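## Task

Move the banana and the orange out of the pan and slide both completely into the bag, between its two layers. At the end every other item, including the white ball, must still be in the pan. The loaded part of the bag must rest on the table. Only a corner of the bag may lie on an arm's base, no part of it may be in the pan, and none may overhang the table edge by more than about a finger's width.

## Robot and tools

ROBOT. There are two 6-joint arms, left_arm and right_arm, each with a parallel gripper. In every row and every per-joint list the joint order is waist, shoulder, elbow, wrist pitch, wrist yaw, wrist roll. The gripper comes after these. Stated joint ranges in rad are: waist -2.618 to 3.054, shoulder 0.000 to 3.142, elbow 0.000 to 3.142, wrist pitch -1.571 to 1.571, wrist yaw -1.571 to 1.571, wrist roll -2.094 to 2.094. The true ends may differ from these by up to 0.059 rad.

FRAMES. The scene frame has its origin at table-top height, halfway between the two nominal bases. +x points out over the table, +z points up, and left_arm sits on the +y side. Calibrated bases: left_arm at (-0.019, +0.343, +0.033) m with quat_wxyz (+1.000, 0, 0, -0.008); right_arm at (-0.046, -0.254, +0.023) m with quat_wxyz (+1.000, 0, 0, +0.016). Each arm reports its gripper pose, velocities and targets in its own base frame. Fixed cameras and the table use the scene frame. The gripper fingers point along the gripper's +z and close along its y. The reported position is between the pads, about 1 cm short of the tips, and can be off by a few cm, more so at long reach.

execute_actions(actions, cameras). actions is a list of actions. Each action is a list of up to 15 rows, one row per 1/30 s step. If fewer than 15 rows are given, the last row is held for the remaining steps. A row is one flat list of 14 numbers in [-1, 1]: six left_arm joint values, then the left opening, then six right_arm joint values, then the right opening. The joint values are offsets, not poses. They count from the Joint targets as they stood when that action began, not from the previous row, so repeating an offset moves the arm further. Scale: 1.0 equals 2.224 rad for waist, shoulder and elbow, and 8.485 rad for the three wrist joints. Opening is absolute: +1 is fully open and -1 is closed. To keep an arm still, send 0 offsets and repeat its current opening; a 0 there is an actual half-open command. An action is rejected for both arms if any joint would end more than 0.059 rad beyond its range. A badly formed first action rejects the whole call. An empty actions list returns a full status with images. cameras takes a list of names, ["all"] or [].

move(target, speed, blend, opening_speed, grip_force, blocking, cameras). target is one 14-number row as above, or a list of up to 15 such rows. Every row is an offset from the Joint targets at the moment of the call, not from the previous row. All joints are interpolated together, so the grippers travel on curves, and the move does not avoid obstacles or the other arm. The whole list shares 10 s. speed is the top speed in rad/s of the joint with the farthest to go: 0.01 to 12.57, default 0.5. Give one value, or one per target. blend, in rad, rounds the corners at intermediate targets; 0 makes a stop at each. opening_speed is the rate of the gripper command in units per second on the -1..+1 scale, at least 0.2. Use it on soft items such as a tomato or fruit. grip_force is the per-pad force cap in N, 10 to 50, given once or per arm. It persists, and lower values close more slowly. blocking=false returns after about 0.5 s while the motion continues. The result includes a move: line with done, off_target, moving, held or fault, and possibly limits=held.

wait(seconds) lets the scene run for 0 to 10 s with the last commands kept. stop() brakes a running move; faster moves need more room to stop. zoom_image(camera, region) enlarges [x0, y0, x1, y1] pixels, at most 504 by 504, of the newest image from cam_head_left, cam_head_right, cam_high, cam_low, cam_left_wrist or cam_right_wrist. Each image is 896x504. finished_scene(scene) ends the current scene permanently; pass its number.

RESULTS. Joint positions (rad) and Joint velocities (rad/s) list one block per arm, ending with the pad gap in m (0.094 when fully open). Joint targets is the base for your next offsets. Tool commands shows the current gripper commands. grip_measured uses the opening scale and reads slightly wide when empty and narrower than a squeezed part. A firm grip jumps to full force roughly 0.06 below first contact. To release, command well above grip_measured. Torques follow joint order and include gravity; axes 1-3 wrap at ±28 N m. Other lines to watch: "joint sent to its limit"; "joint command not followed", meaning the clearance check altered targets; MOTOR HOT (75 °C); and OVER-TEMPERATURE FAULT (90 °C), after which that arm folds and stays idle.

CAUTIONS. Per-step target lead and a 200 mm gripper-jump cap limit how far one action can go, so large offsets may need several actions. Friction and load can leave joints short of target. If an arm is pressing on something or has been dragged, command its targets back past its current positions. Never let the arms touch each other or close one gripper on the other's fingers. Do not strike fixed or heavy objects. Avoid dropping items or releasing them while they move. Nothing may leave the table. Holding loads or reaching far heats the motors. Objects may occasionally be nudged by outside pushes.

Each tool is called after "Call:" in YAML: its name, and indented under it one key for each argument.

## Session

Call:
execute_actions:
  actions: []

Scene clock: 0.00 s.
left_arm: end_effector_position=(+0.3846, +0.0612, +0.0917) grip_measured=+1.000 end_effector_quat_wxyz=(+0.561, -0.128, +0.814, +0.083) | right_arm: end_effector_position=(+0.3920, -0.0260, +0.0787) grip_measured=+1.000 end_effector_quat_wxyz=(+0.546, +0.066, +0.829, -0.098)
Joint positions: left_arm=[0.056 1.503 0.373 0.754 -0.23 -0.099 0.094] | right_arm=[0.062 1.565 0.395 0.757 0.292 0.028 0.094]
Joint velocities: within noise
Joint torques (N m): no reading
Heat: left arm: 25 °C; right arm: 27 °C.
Joint targets: left_arm=[0.056 1.499 0.378 0.749 -0.230 -0.099] | right_arm=[0.062 1.556 0.405 0.770 0.293 0.028]
Tool commands: left_gripper/opening=+1.0 right_gripper/opening=+1.0

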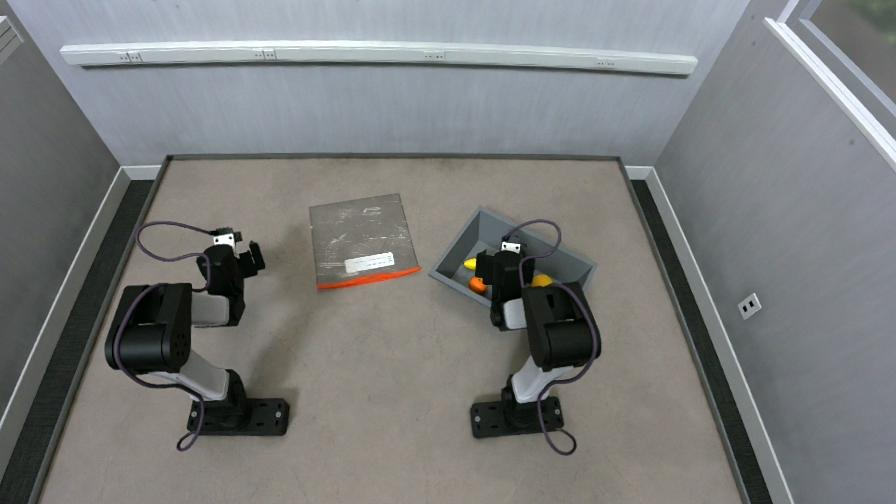

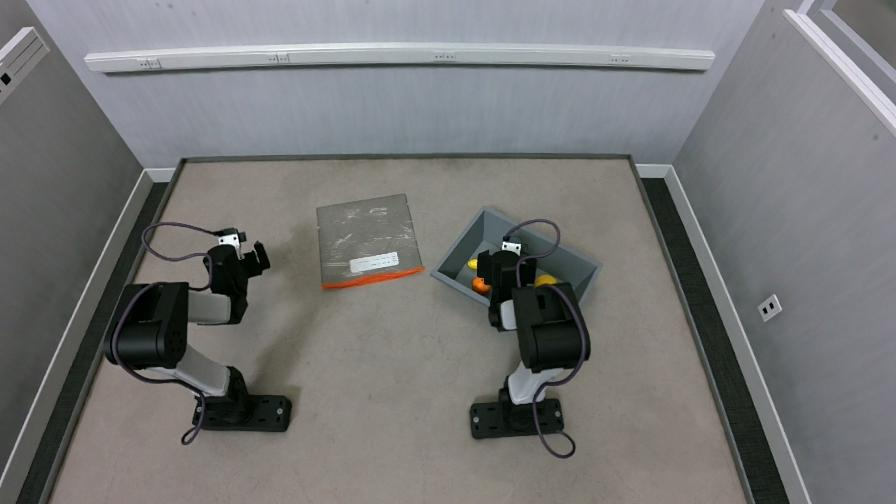

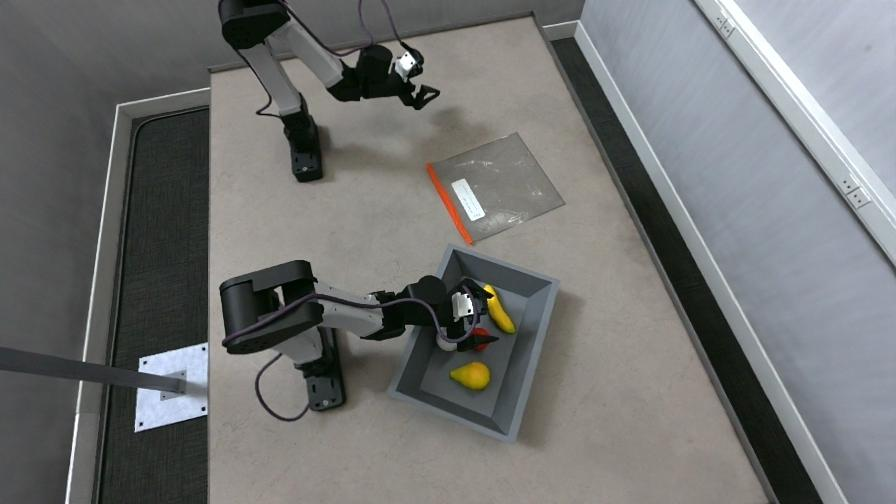

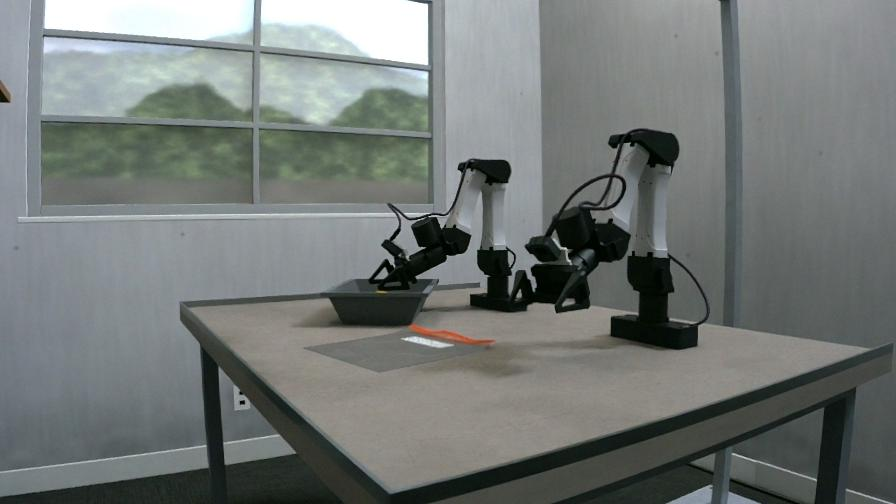

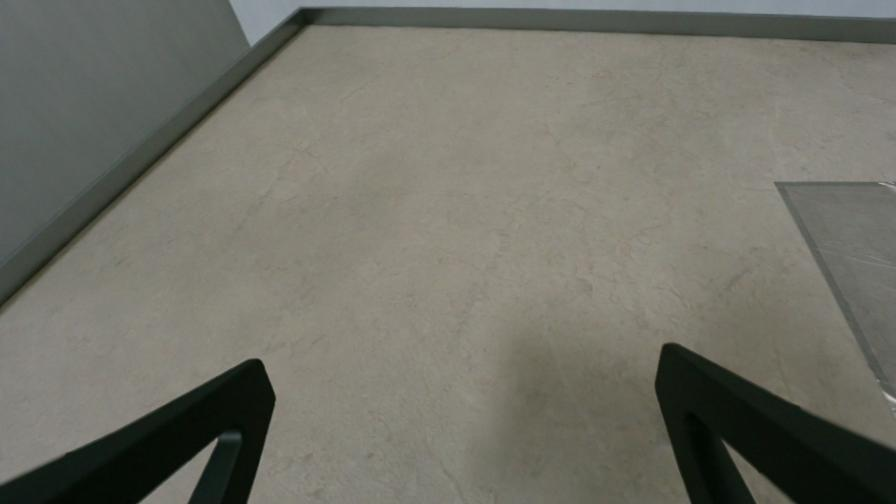

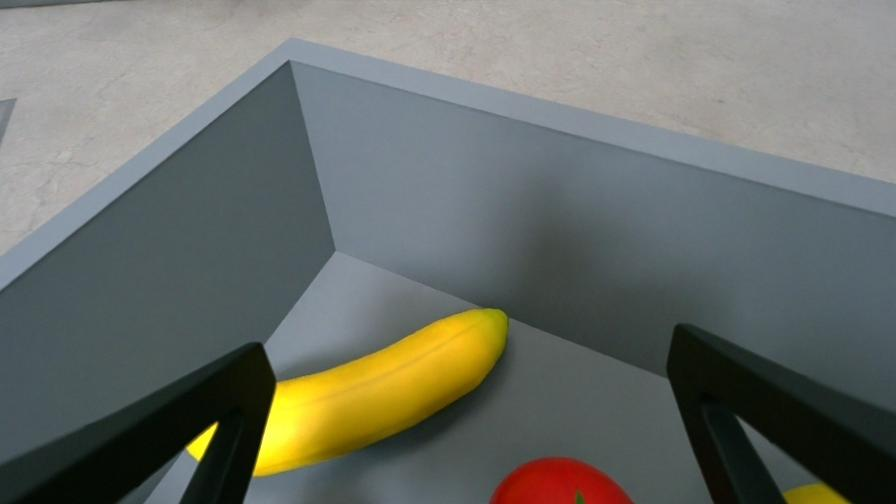

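Call:
move:
  target:
    - [0,0,0.2248,0,0,0,1,0,0,0.2248,0,0,0,1]
    - [-0.4119,0.1088,0.6093,-0.2288,0.0271,0.0117,1,-0.0261,-0.0252,0.4478,-0.2326,-0.0303,0.006,1]
  speed: 0.8
  blend: 0.1
  cameras: ["all"]

Scene clock: 5.37 s.
left_arm: end_effector_position=(+0.2612, -0.2999, +0.2014) grip_measured=+1.000 end_effector_quat_wxyz=(+0.174, +0.403, +0.895, -0.074) | right_arm: end_effector_position=(+0.3133, -0.0044, +0.1564) grip_measured=+1.000 end_effector_quat_wxyz=(+0.108, +0.032, +0.993, -0.018)
Joint positions: left_arm=[-0.86 1.722 1.711 -1.179 -0.014 -0.011 0.094] | right_arm=[0.011 1.529 1.373 -1.2 0.046 0.071 0.094]
Joint torques (N m): left_arm=[0.23 -6.57 9.8 1.11 0.14 0.05] | right_arm=[-0.7 -8.59 9.1 0.66 -0.07 0.14]
Heat: left arm: 27 °C; right arm: 29 °C.
Joint targets: left_arm=[-0.861 1.741 1.733 -1.192 0.000 0.000] | right_arm=[0.004 1.499 1.401 -1.203 0.036 0.079]
move: done

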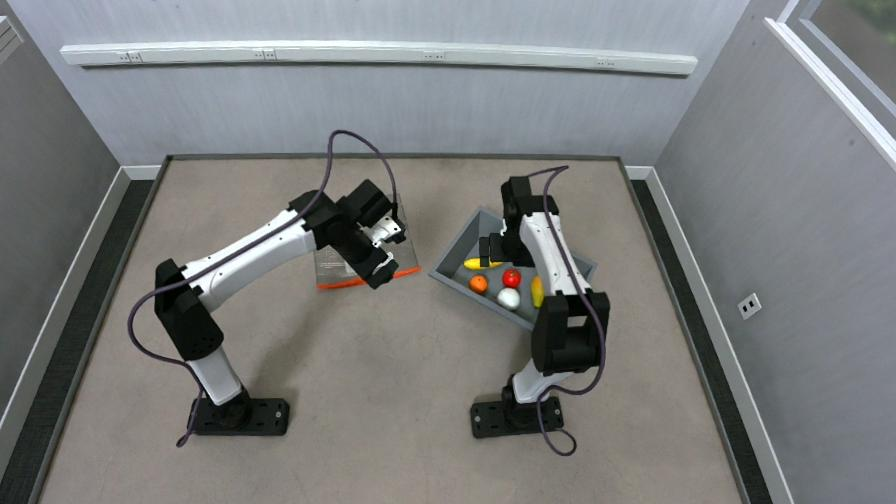

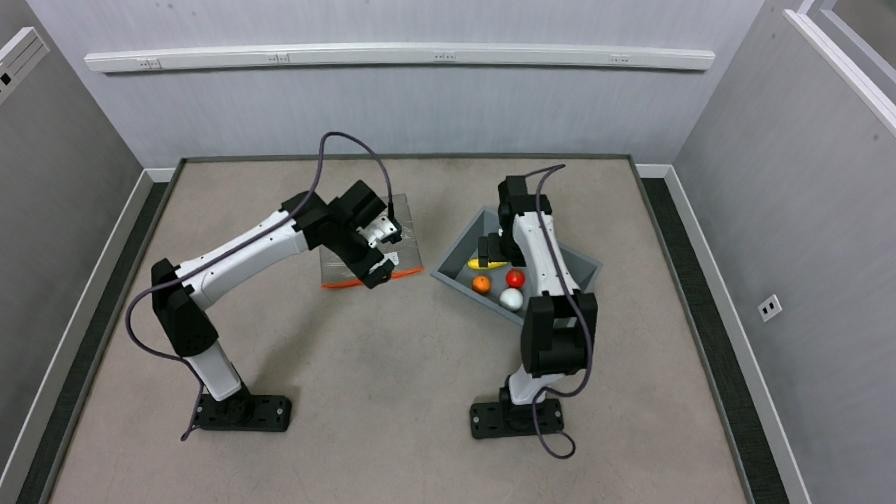

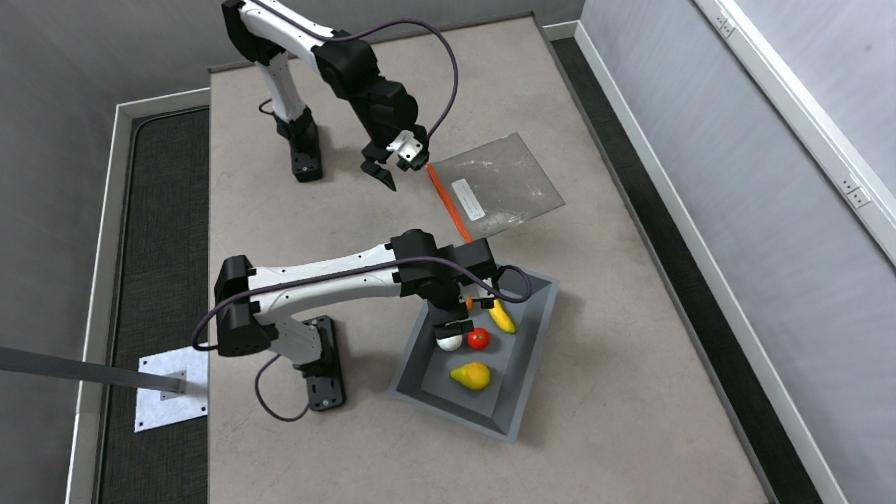

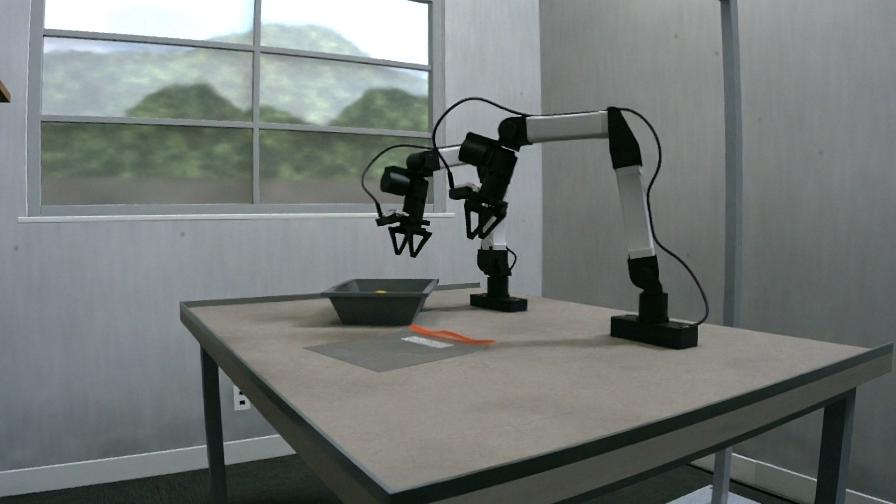

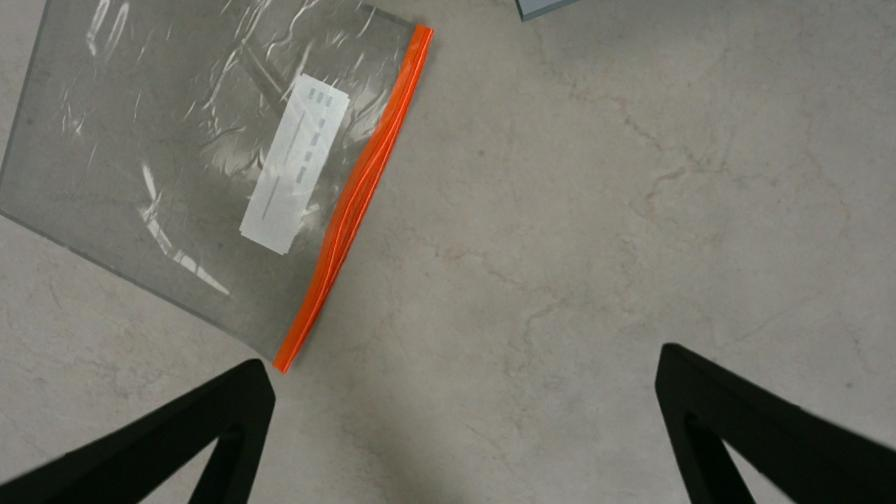

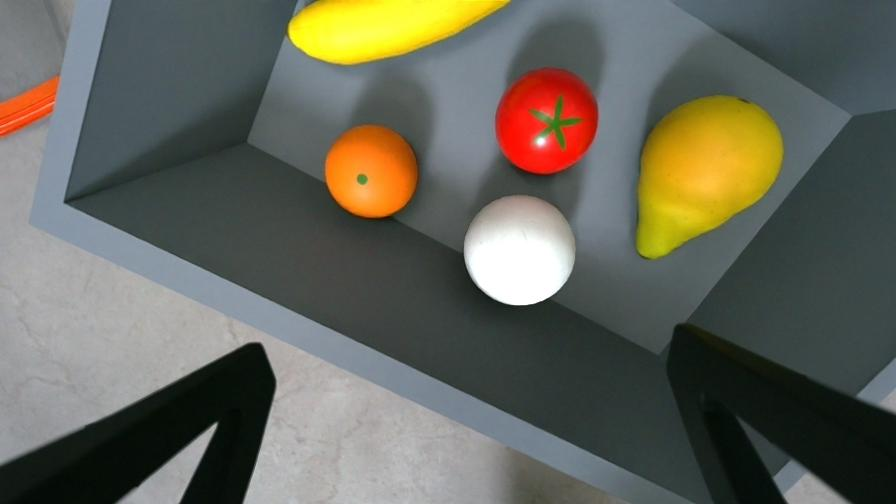

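Call:
move:
  target: [0.0886,0.1594,-0.0911,0.0656,0,0,-1,0,0,0,0,0,0,1]
  speed: 0.5
  opening_speed: 1.5
  cameras: ["cam_left_wrist","cam_high"]

Scene clock: 9.00 s.
left_arm: end_effector_position=(+0.3804, -0.2953, +0.0362) grip_measured=-0.985 end_effector_quat_wxyz=(+0.179, +0.314, +0.931, -0.056) | right_arm: end_effector_position=(+0.3132, -0.0044, +0.1563) grip_measured=+1.000 end_effector_quat_wxyz=(+0.108, +0.032, +0.993, -0.018)
Joint positions: left_arm=[-0.665 2.085 1.537 -0.645 -0.013 -0.01 0.001] | right_arm=[0.011 1.529 1.373 -1.2 0.045 0.071 0.094]
Joint torques (N m): left_arm=[0.32 -10.24 6.9 1.35 0.12 0.04] | right_arm=[-0.69 -8.58 9.07 0.68 -0.09 0.13]
Heat: left arm: 27 °C; right arm: 29 °C.
Joint targets: left_arm=[-0.663 2.096 1.531 -0.635 0.000 0.000] | right_arm=[0.004 1.499 1.401 -1.203 0.036 0.079]
move: done
Images, in order (width x height): cam_high 896x504, cam_left_wrist 896x504.

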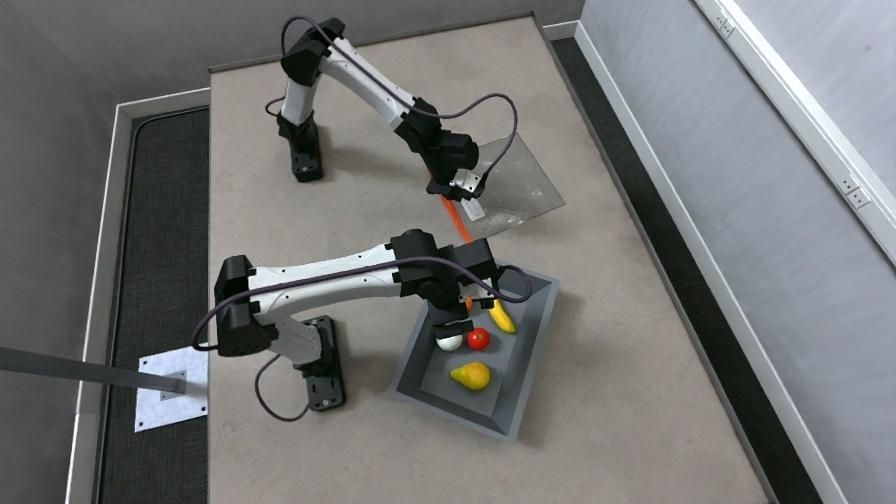

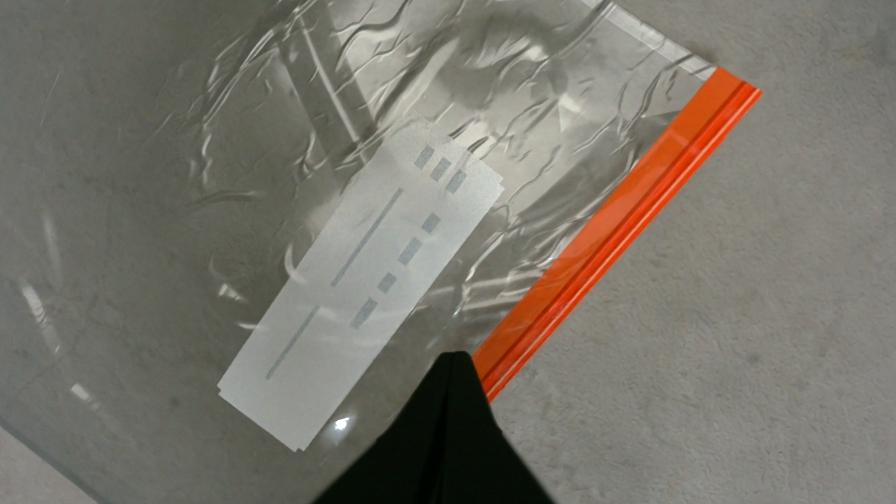

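Call:
move:
  target: [0,0.0191,-0.0277,0.0122,0,0,-1,0,0,0,0,0,0,1]
  speed: 0.15
  cameras: ["cam_left_wrist"]

Call:
zoom_image:
  camera: "cam_left_wrist"
  region: [300, 200, 604, 504]

Scene clock: 10.87 s.
left_arm: end_effector_position=(+0.3822, -0.2967, +0.0108) grip_measured=-0.985 end_effector_quat_wxyz=(+0.184, +0.314, +0.930, -0.058) | right_arm: end_effector_position=(+0.3132, -0.0044, +0.1563) grip_measured=+1.000 end_effector_quat_wxyz=(+0.108, +0.032, +0.993, -0.018)
Joint positions: left_arm=[-0.665 2.12 1.479 -0.542 -0.013 -0.01 0.001] | right_arm=[0.011 1.529 1.373 -1.2 0.045 0.071 0.094]
Joint torques (N m): left_arm=[0.29 -9.7 6.38 1.36 0.12 0.05] | right_arm=[-0.7 -8.59 9.1 0.68 -0.09 0.13]
Heat: left arm: 28 °C; right arm: 30 °C.
Joint targets: left_arm=[-0.663 2.138 1.469 -0.532 0.000 0.000] | right_arm=[0.004 1.499 1.401 -1.203 0.036 0.079]
move: done
Images, in order (width x height): cam_left_wrist 896x504.

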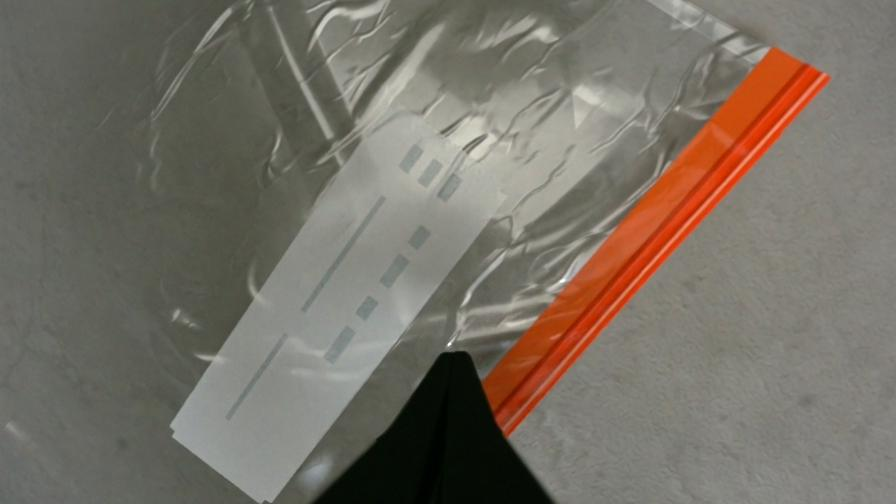

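Scaled by 1.658 from the camera's 896x504 image, which has a finer 1280x720 frame.

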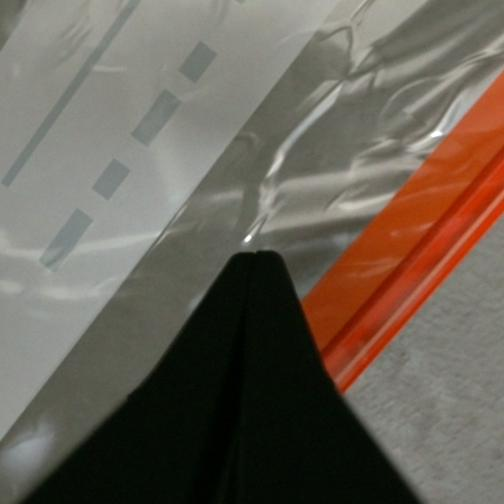

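Call:
move:
  target: [0,0.0084,-0.0104,0.0046,0,0,-1,0,0,0,0,0,0,1]
  speed: 0.1
  cameras: []

Call:
move:
  target: [0,0.0044,-0.0054,0.0023,0,0,-1,0,0,0,0,0,0,1]
  speed: 0.1
  cameras: ["cam_left_wrist"]

Call:
zoom_image:
  camera: "cam_left_wrist"
  region: [300, 200, 604, 504]

Scene clock: 12.17 s.
left_arm: end_effector_position=(+0.3818, -0.2964, -0.0012) grip_measured=-0.985 end_effector_quat_wxyz=(+0.183, +0.314, +0.930, -0.058) | right_arm: end_effector_position=(+0.3132, -0.0044, +0.1563) grip_measured=+1.000 end_effector_quat_wxyz=(+0.108, +0.032, +0.993, -0.018)
Joint positions: left_arm=[-0.665 2.137 1.456 -0.502 -0.013 -0.01 0.001] | right_arm=[0.011 1.529 1.373 -1.2 0.045 0.071 0.094]
Joint torques (N m): left_arm=[0.34 -9.69 6.26 1.36 0.13 0.05] | right_arm=[-0.68 -8.61 9.09 0.68 -0.09 0.13]
Heat: left arm: 28 °C; right arm: 30 °C.
Joint targets: left_arm=[-0.663 2.157 1.446 -0.493 0.000 0.000] | right_arm=[0.004 1.499 1.401 -1.203 0.036 0.079]
move: done
No camera images: "cameras" was empty.

Scene clock: 13.10 s.
left_arm: end_effector_position=(+0.3814, -0.2961, -0.0073) grip_measured=-0.985 end_effector_quat_wxyz=(+0.183, +0.314, +0.930, -0.058) | right_arm: end_effector_position=(+0.3132, -0.0044, +0.1563) grip_measured=+1.000 end_effector_quat_wxyz=(+0.108, +0.032, +0.993, -0.018)
Joint positions: left_arm=[-0.665 2.147 1.444 -0.483 -0.013 -0.01 0.001] | right_arm=[0.011 1.529 1.373 -1.2 0.045 0.071 0.094]
Joint torques (N m): left_arm=[0.35 -9.65 6.15 1.37 0.13 0.05] | right_arm=[-0.69 -8.58 9.1 0.67 -0.09 0.13]
Heat: left arm: 28 °C; right arm: 30 °C.
Joint targets: left_arm=[-0.663 2.166 1.434 -0.473 0.000 0.000] | right_arm=[0.004 1.499 1.401 -1.203 0.036 0.079]
move: done
Images, in order (width x height): cam_left_wrist 896x504.

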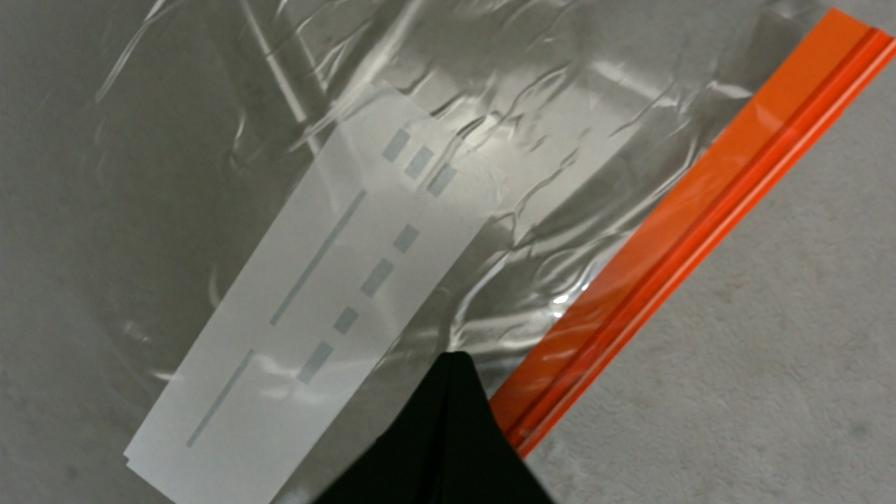

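Scaled by 1.658 from the camera's 896x504 image, which has a finer 1280x720 frame.

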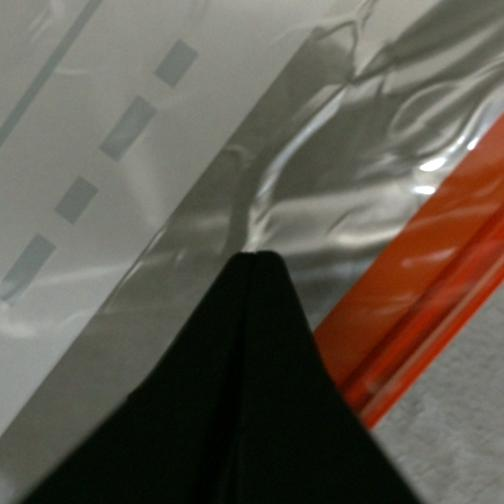

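Call:
move:
  target: [0,0.0088,-0.0108,0.0046,0,0,-1,0,0,0,0,0,0,1]
  speed: 0.1
  cameras: ["cam_left_wrist"]

Call:
move:
  target: [0,0.0044,-0.0054,0.0023,0,0,-1,0,0,0,0,0,0,1]
  speed: 0.1
  cameras: ["cam_left_wrist"]

Scene clock: 14.30 s.
left_arm: end_effector_position=(+0.3829, -0.2973, -0.0132) grip_measured=-0.985 end_effector_quat_wxyz=(+0.189, +0.314, +0.929, -0.060) | right_arm: end_effector_position=(+0.3132, -0.0044, +0.1563) grip_measured=+1.000 end_effector_quat_wxyz=(+0.108, +0.032, +0.993, -0.018)
Joint positions: left_arm=[-0.665 2.155 1.427 -0.444 -0.013 -0.01 0.001] | right_arm=[0.011 1.529 1.373 -1.2 0.045 0.071 0.094]
Joint torques (N m): left_arm=[0.32 -8.87 5.37 1.36 0.12 0.06] | right_arm=[-0.69 -8.61 9.1 0.68 -0.08 0.13]
Heat: left arm: 28 °C; right arm: 30 °C.
Joint targets: left_arm=[-0.663 2.186 1.410 -0.434 0.000 0.000] | right_arm=[0.004 1.499 1.401 -1.203 0.036 0.079]
move: done
Images, in order (width x height): cam_left_wrist 896x504.

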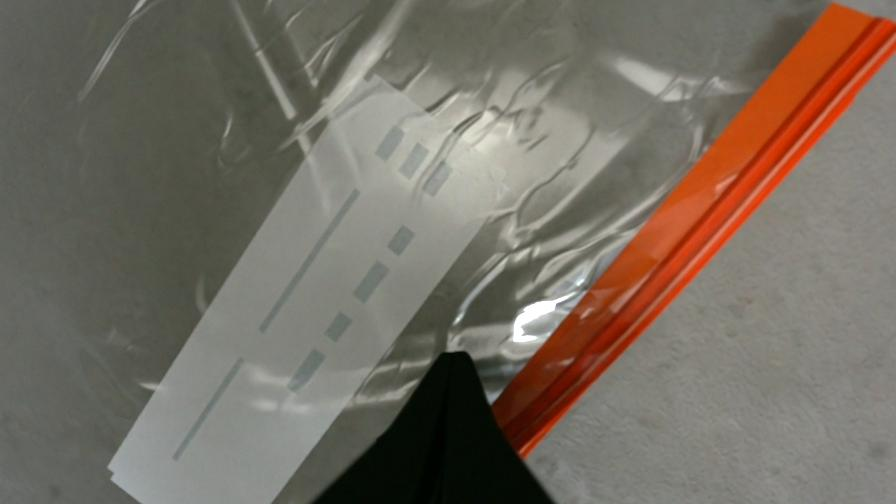

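Scene clock: 15.17 s.
left_arm: end_effector_position=(+0.3847, -0.2987, -0.0136) grip_measured=-0.985 end_effector_quat_wxyz=(+0.195, +0.313, +0.927, -0.062) | right_arm: end_effector_position=(+0.3132, -0.0044, +0.1563) grip_measured=+1.000 end_effector_quat_wxyz=(+0.108, +0.032, +0.993, -0.018)
Joint positions: left_arm=[-0.665 2.155 1.419 -0.422 -0.013 -0.01 0.001] | right_arm=[0.011 1.529 1.373 -1.2 0.045 0.071 0.094]
Joint torques (N m): left_arm=[0.35 -8.09 5 1.37 0.12 0.05] | right_arm=[-0.69 -8.59 9.09 0.67 -0.08 0.13]
Heat: left arm: 28 °C; right arm: 31 °C.
Joint targets: left_arm=[-0.663 2.196 1.398 -0.415 0.000 0.000] | right_arm=[0.004 1.499 1.401 -1.203 0.036 0.079]
move: off_target (left_arm); left_arm: the shoulder is farthest, 0.040 rad from its target
Images, in order (width x height): cam_left_wrist 896x504.

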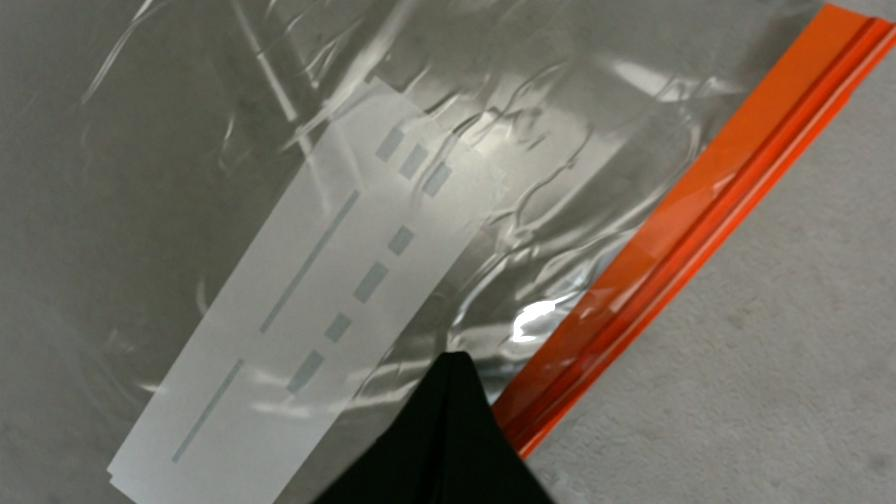

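Call:
move:
  target: [0.0337,0.0376,0.0748,-0.0098,0,0,-1,0,0,0,0,0,0,1]
  speed: 0.1
  cameras: ["cam_left_wrist","cam_low"]

Call:
zoom_image:
  camera: "cam_low"
  region: [280, 230, 560, 400]

Scene clock: 17.53 s.
left_arm: end_effector_position=(+0.4236, -0.2916, -0.0127) grip_measured=-0.985 end_effector_quat_wxyz=(+0.202, +0.285, +0.935, -0.066) | right_arm: end_effector_position=(+0.3132, -0.0044, +0.1563) grip_measured=+1.000 end_effector_quat_wxyz=(+0.108, +0.032, +0.993, -0.018)
Joint positions: left_arm=[-0.601 2.238 1.556 -0.462 0.004 -0.01 0.001] | right_arm=[0.011 1.529 1.373 -1.2 0.045 0.071 0.094]
Joint torques (N m): left_arm=[1.25 -8.76 7.97 0.95 -0.03 0.05] | right_arm=[-0.69 -8.59 9.09 0.68 -0.09 0.13]
Heat: left arm: 28 °C; right arm: 31 °C.
Joint targets: left_arm=[-0.588 2.280 1.564 -0.498 0.000 0.000] | right_arm=[0.004 1.499 1.401 -1.203 0.036 0.079]
move: off_target (left_arm); left_arm: the shoulder is farthest, 0.041 rad from its target
Images, in order (width x height): cam_low 896x504, cam_left_wrist 896x504.

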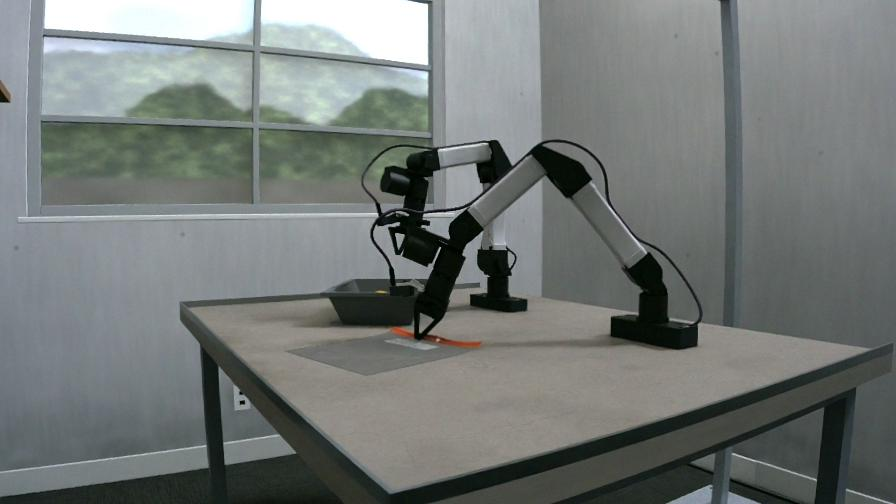

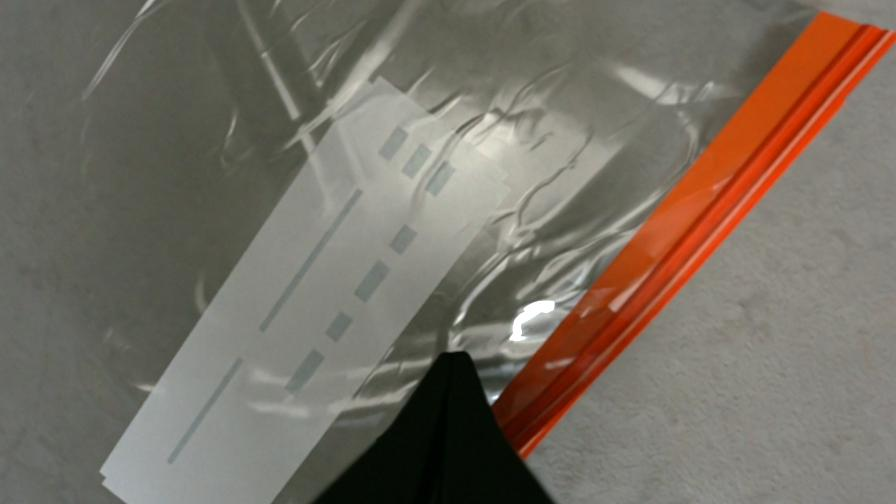

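Scaled by 1.800 from the camera's 896x504 image, which has a finer 1280x720 frame.

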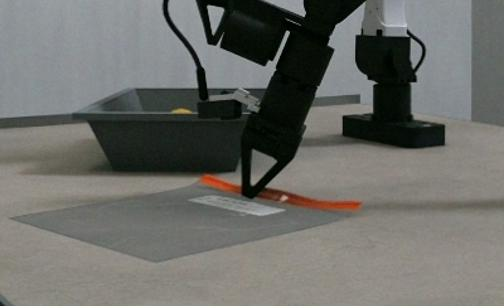

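Call:
zoom_image:
  camera: "cam_left_wrist"
  region: [500, 0, 896, 460]

Call:
zoom_image:
  camera: "cam_low"
  region: [380, 310, 500, 360]

Scaled by 1.096 from the camera's 896x504 image, which has a finer 1280x720 frame.

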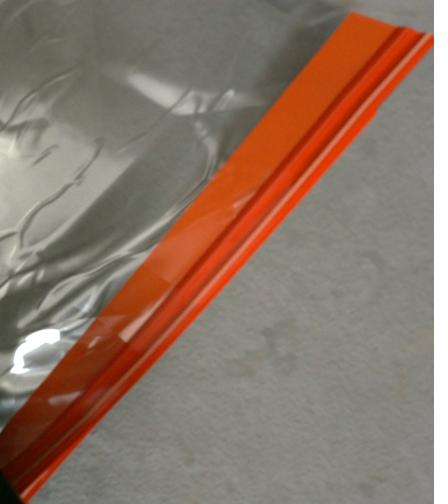

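Scaled by 4.200 from the camera's 896x504 image, which has a finer 1280x720 frame.

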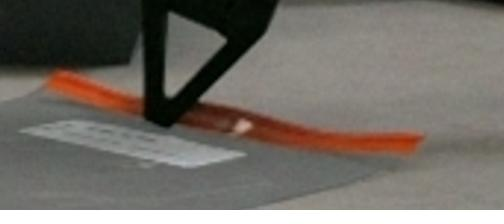

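Call:
move:
  target:
    - [0,-0.0061,0.0054,-0.0029,0,0,-1,0,0,0,0,0,0,1]
    - [0.0144,0.0264,0.0628,-0.0094,0,0,-1,0,0,0,0,0,0,1]
  speed: 0.2
  cameras: ["cam_left_wrist","cam_low"]

Call:
zoom_image:
  camera: "cam_low"
  region: [380, 300, 500, 360]

Scene clock: 20.23 s.
left_arm: end_effector_position=(+0.4458, -0.2836, -0.0118) grip_measured=-0.985 end_effector_quat_wxyz=(+0.190, +0.269, +0.942, -0.059) | right_arm: end_effector_position=(+0.3132, -0.0044, +0.1563) grip_measured=+1.000 end_effector_quat_wxyz=(+0.108, +0.032, +0.993, -0.018)
Joint positions: left_arm=[-0.565 2.306 1.689 -0.553 0.004 -0.01 0.001] | right_arm=[0.011 1.529 1.373 -1.2 0.045 0.071 0.094]
Joint torques (N m): left_arm=[0.87 -10.07 8.88 1.01 -0.03 0.06] | right_arm=[-0.68 -8.57 9.1 0.68 -0.09 0.13]
Heat: left arm: 28 °C; right arm: 32 °C.
Joint targets: left_arm=[-0.557 2.338 1.704 -0.578 0.000 0.000] | right_arm=[0.004 1.499 1.401 -1.203 0.036 0.079]
move: done
Images, in order (width x height): cam_low 896x504, cam_left_wrist 896x504.

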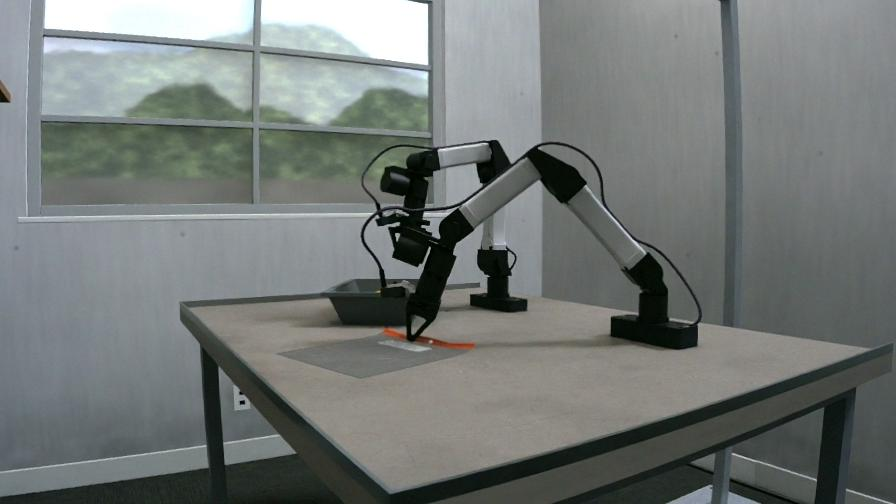

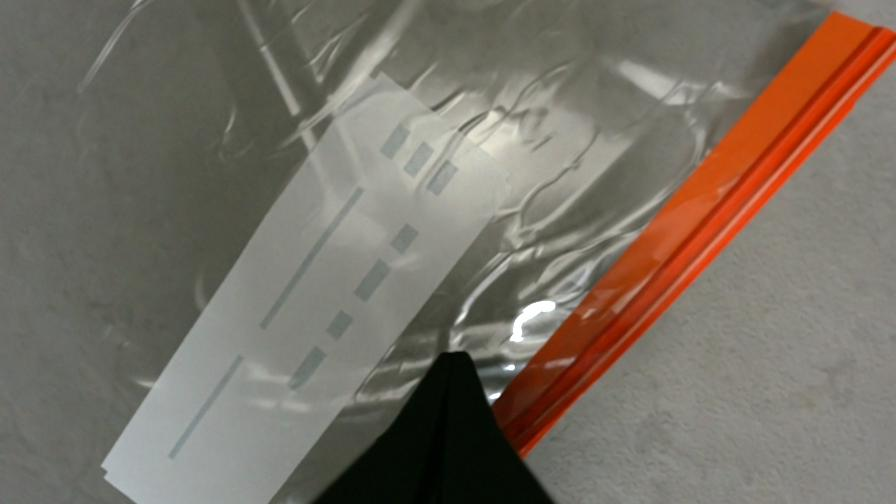

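Scaled by 4.200 from the camera's 896x504 image, which has a finer 1280x720 frame.

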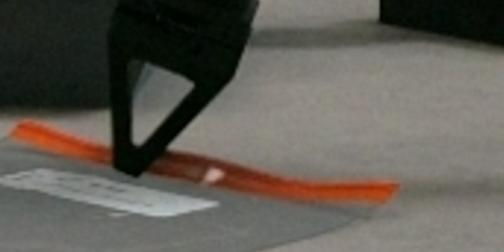

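Call:
move:
  target: [-0.0477,-0.0683,-0.1322,0.0170,0,0,-1,0,0,0,0,0,0,1]
  speed: 0.12
  cameras: ["cam_left_wrist","cam_low"]

Call:
zoom_image:
  camera: "cam_low"
  region: [390, 300, 510, 360]

Scene clock: 23.53 s.
left_arm: end_effector_position=(+0.4026, -0.3015, -0.0139) grip_measured=-0.985 end_effector_quat_wxyz=(+0.218, +0.303, +0.925, -0.068) | right_arm: end_effector_position=(+0.3132, -0.0044, +0.1563) grip_measured=+1.000 end_effector_quat_wxyz=(+0.108, +0.032, +0.993, -0.018)
Joint positions: left_arm=[-0.647 2.183 1.442 -0.37 -0.013 -0.01 0.001] | right_arm=[0.011 1.529 1.373 -1.2 0.045 0.071 0.094]
Joint torques (N m): left_arm=[-0.99 -11.25 4.01 0.7 0.12 0.05] | right_arm=[-0.69 -8.58 9.09 0.67 -0.08 0.13]
Heat: left arm: 30 °C; right arm: 32 °C.
Joint targets: left_arm=[-0.663 2.187 1.410 -0.434 0.000 0.000] | right_arm=[0.004 1.499 1.401 -1.203 0.036 0.079]
move: off_target (left_arm); left_arm: the wrist pitch is farthest, 0.064 rad from its target
Images, in order (width x height): cam_low 896x504, cam_left_wrist 896x504.

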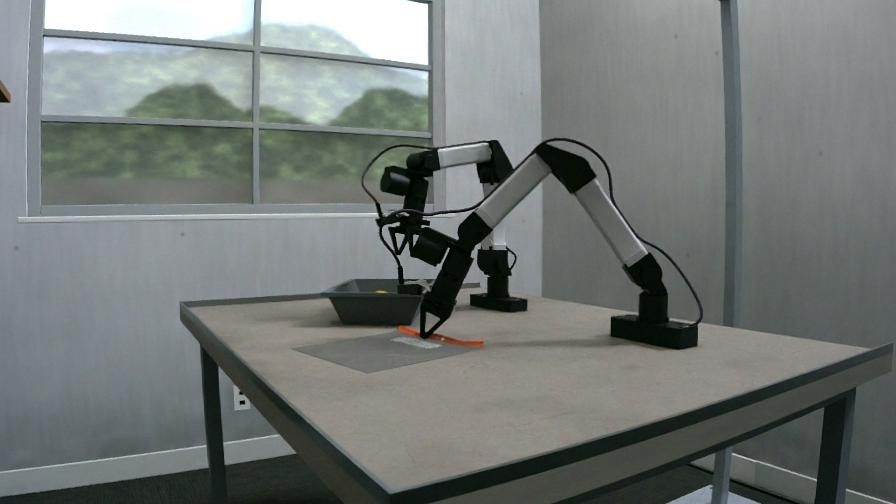

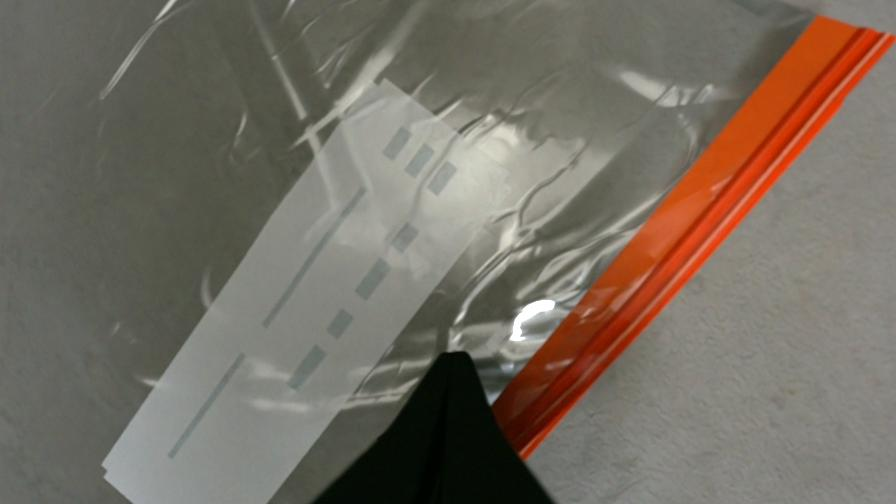

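Scaled by 4.200 from the camera's 896x504 image, which has a finer 1280x720 frame.

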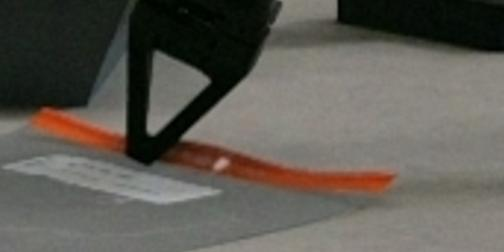

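Call:
move:
  target:
    - [0,-0.0225,0.0262,-0.0114,0,0,-1,0,0,0,0,0,0,1]
    - [0,-0.0225,0.0262,-0.0114,0,0.0801,-0.1,0,0,0,0,0,0,1]
  speed: 0.3
  cameras: ["cam_left_wrist"]

Scene clock: 28.47 s.
left_arm: end_effector_position=(+0.3840, -0.2921, -0.0088) grip_measured=-0.102 end_effector_quat_wxyz=(+0.185, +0.603, +0.776, +0.008) | right_arm: end_effector_position=(+0.3132, -0.0044, +0.1563) grip_measured=+1.000 end_effector_quat_wxyz=(+0.108, +0.032, +0.993, -0.018)
Joint positions: left_arm=[-0.656 2.157 1.46 -0.502 -0.015 0.669 0.042] | right_arm=[0.011 1.529 1.373 -1.2 0.045 0.071 0.094]
Joint torques (N m): left_arm=[-0.34 -12.79 7.94 0.9 0.17 0.04] | right_arm=[-0.68 -8.59 9.1 0.68 -0.09 0.13]
Heat: left arm: 33 °C; right arm: 33 °C.
Joint targets: left_arm=[-0.662 2.137 1.468 -0.530 0.000 0.679] | right_arm=[0.004 1.499 1.401 -1.203 0.036 0.079]
move: done
Images, in order (width x height): cam_left_wrist 896x504.

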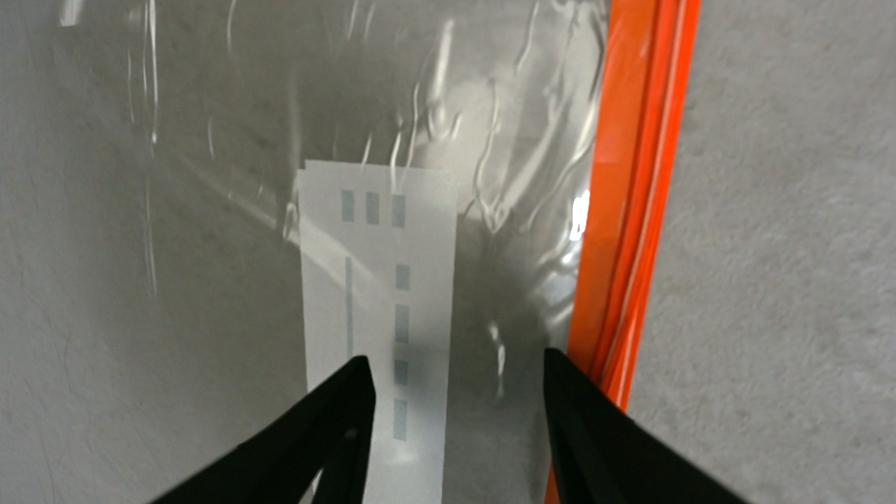

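Call:
move:
  target:
    - [0,0.0225,-0.0262,0.0114,0,0,-0.1,0,0,0,0,0,0,1]
    - [0,0.0225,-0.0262,0.0114,0,0,-1,0,0,0,0,0,0,1]
  speed: 0.15
  opening_speed: 0.4
  cameras: ["cam_left_wrist","cam_low"]

Call:
zoom_image:
  camera: "cam_left_wrist"
  region: [300, 200, 604, 504]

Scene clock: 32.53 s.
left_arm: end_effector_position=(+0.3848, -0.2972, -0.0129) grip_measured=-0.985 end_effector_quat_wxyz=(+0.201, +0.604, +0.771, +0.003) | right_arm: end_effector_position=(+0.3132, -0.0044, +0.1563) grip_measured=+1.000 end_effector_quat_wxyz=(+0.108, +0.032, +0.993, -0.018)
Joint positions: left_arm=[-0.659 2.156 1.426 -0.435 -0.004 0.67 0.001] | right_arm=[0.011 1.529 1.373 -1.2 0.045 0.071 0.094]
Joint torques (N m): left_arm=[-0.08 -8.84 5.46 1.3 0.08 0.04] | right_arm=[-0.68 -8.59 9.07 0.68 -0.09 0.14]
Heat: left arm: 34 °C; right arm: 33 °C.
Joint targets: left_arm=[-0.663 2.186 1.410 -0.434 0.000 0.680] | right_arm=[0.004 1.499 1.401 -1.203 0.036 0.079]
move: done
Images, in order (width x height): cam_low 896x504, cam_left_wrist 896x504.

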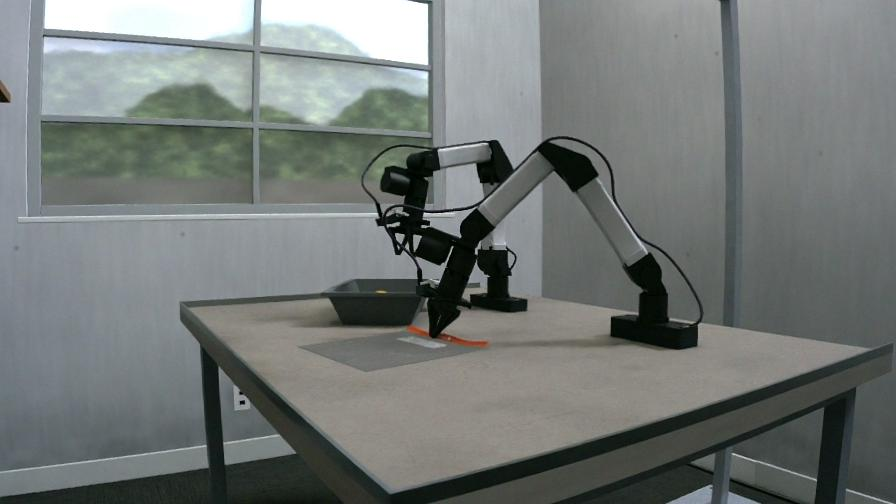

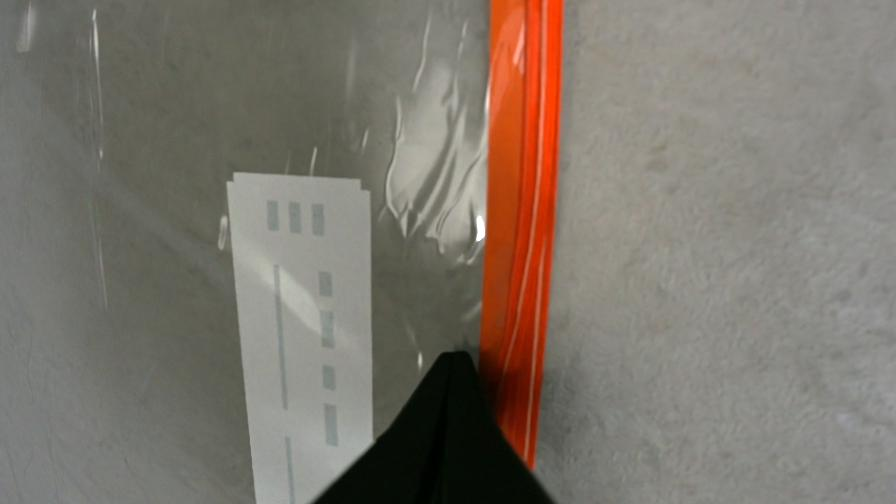

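Scaled by 1.658 from the camera's 896x504 image, which has a finer 1280x720 frame.

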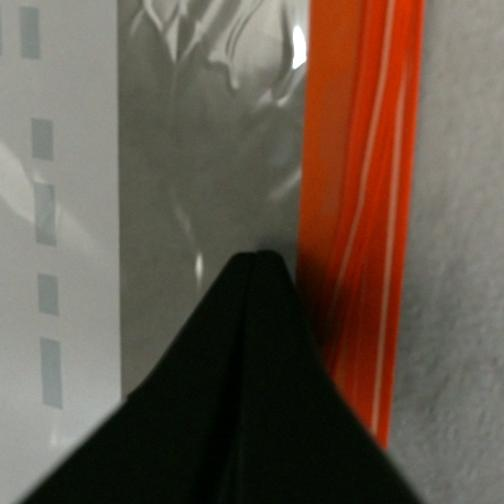

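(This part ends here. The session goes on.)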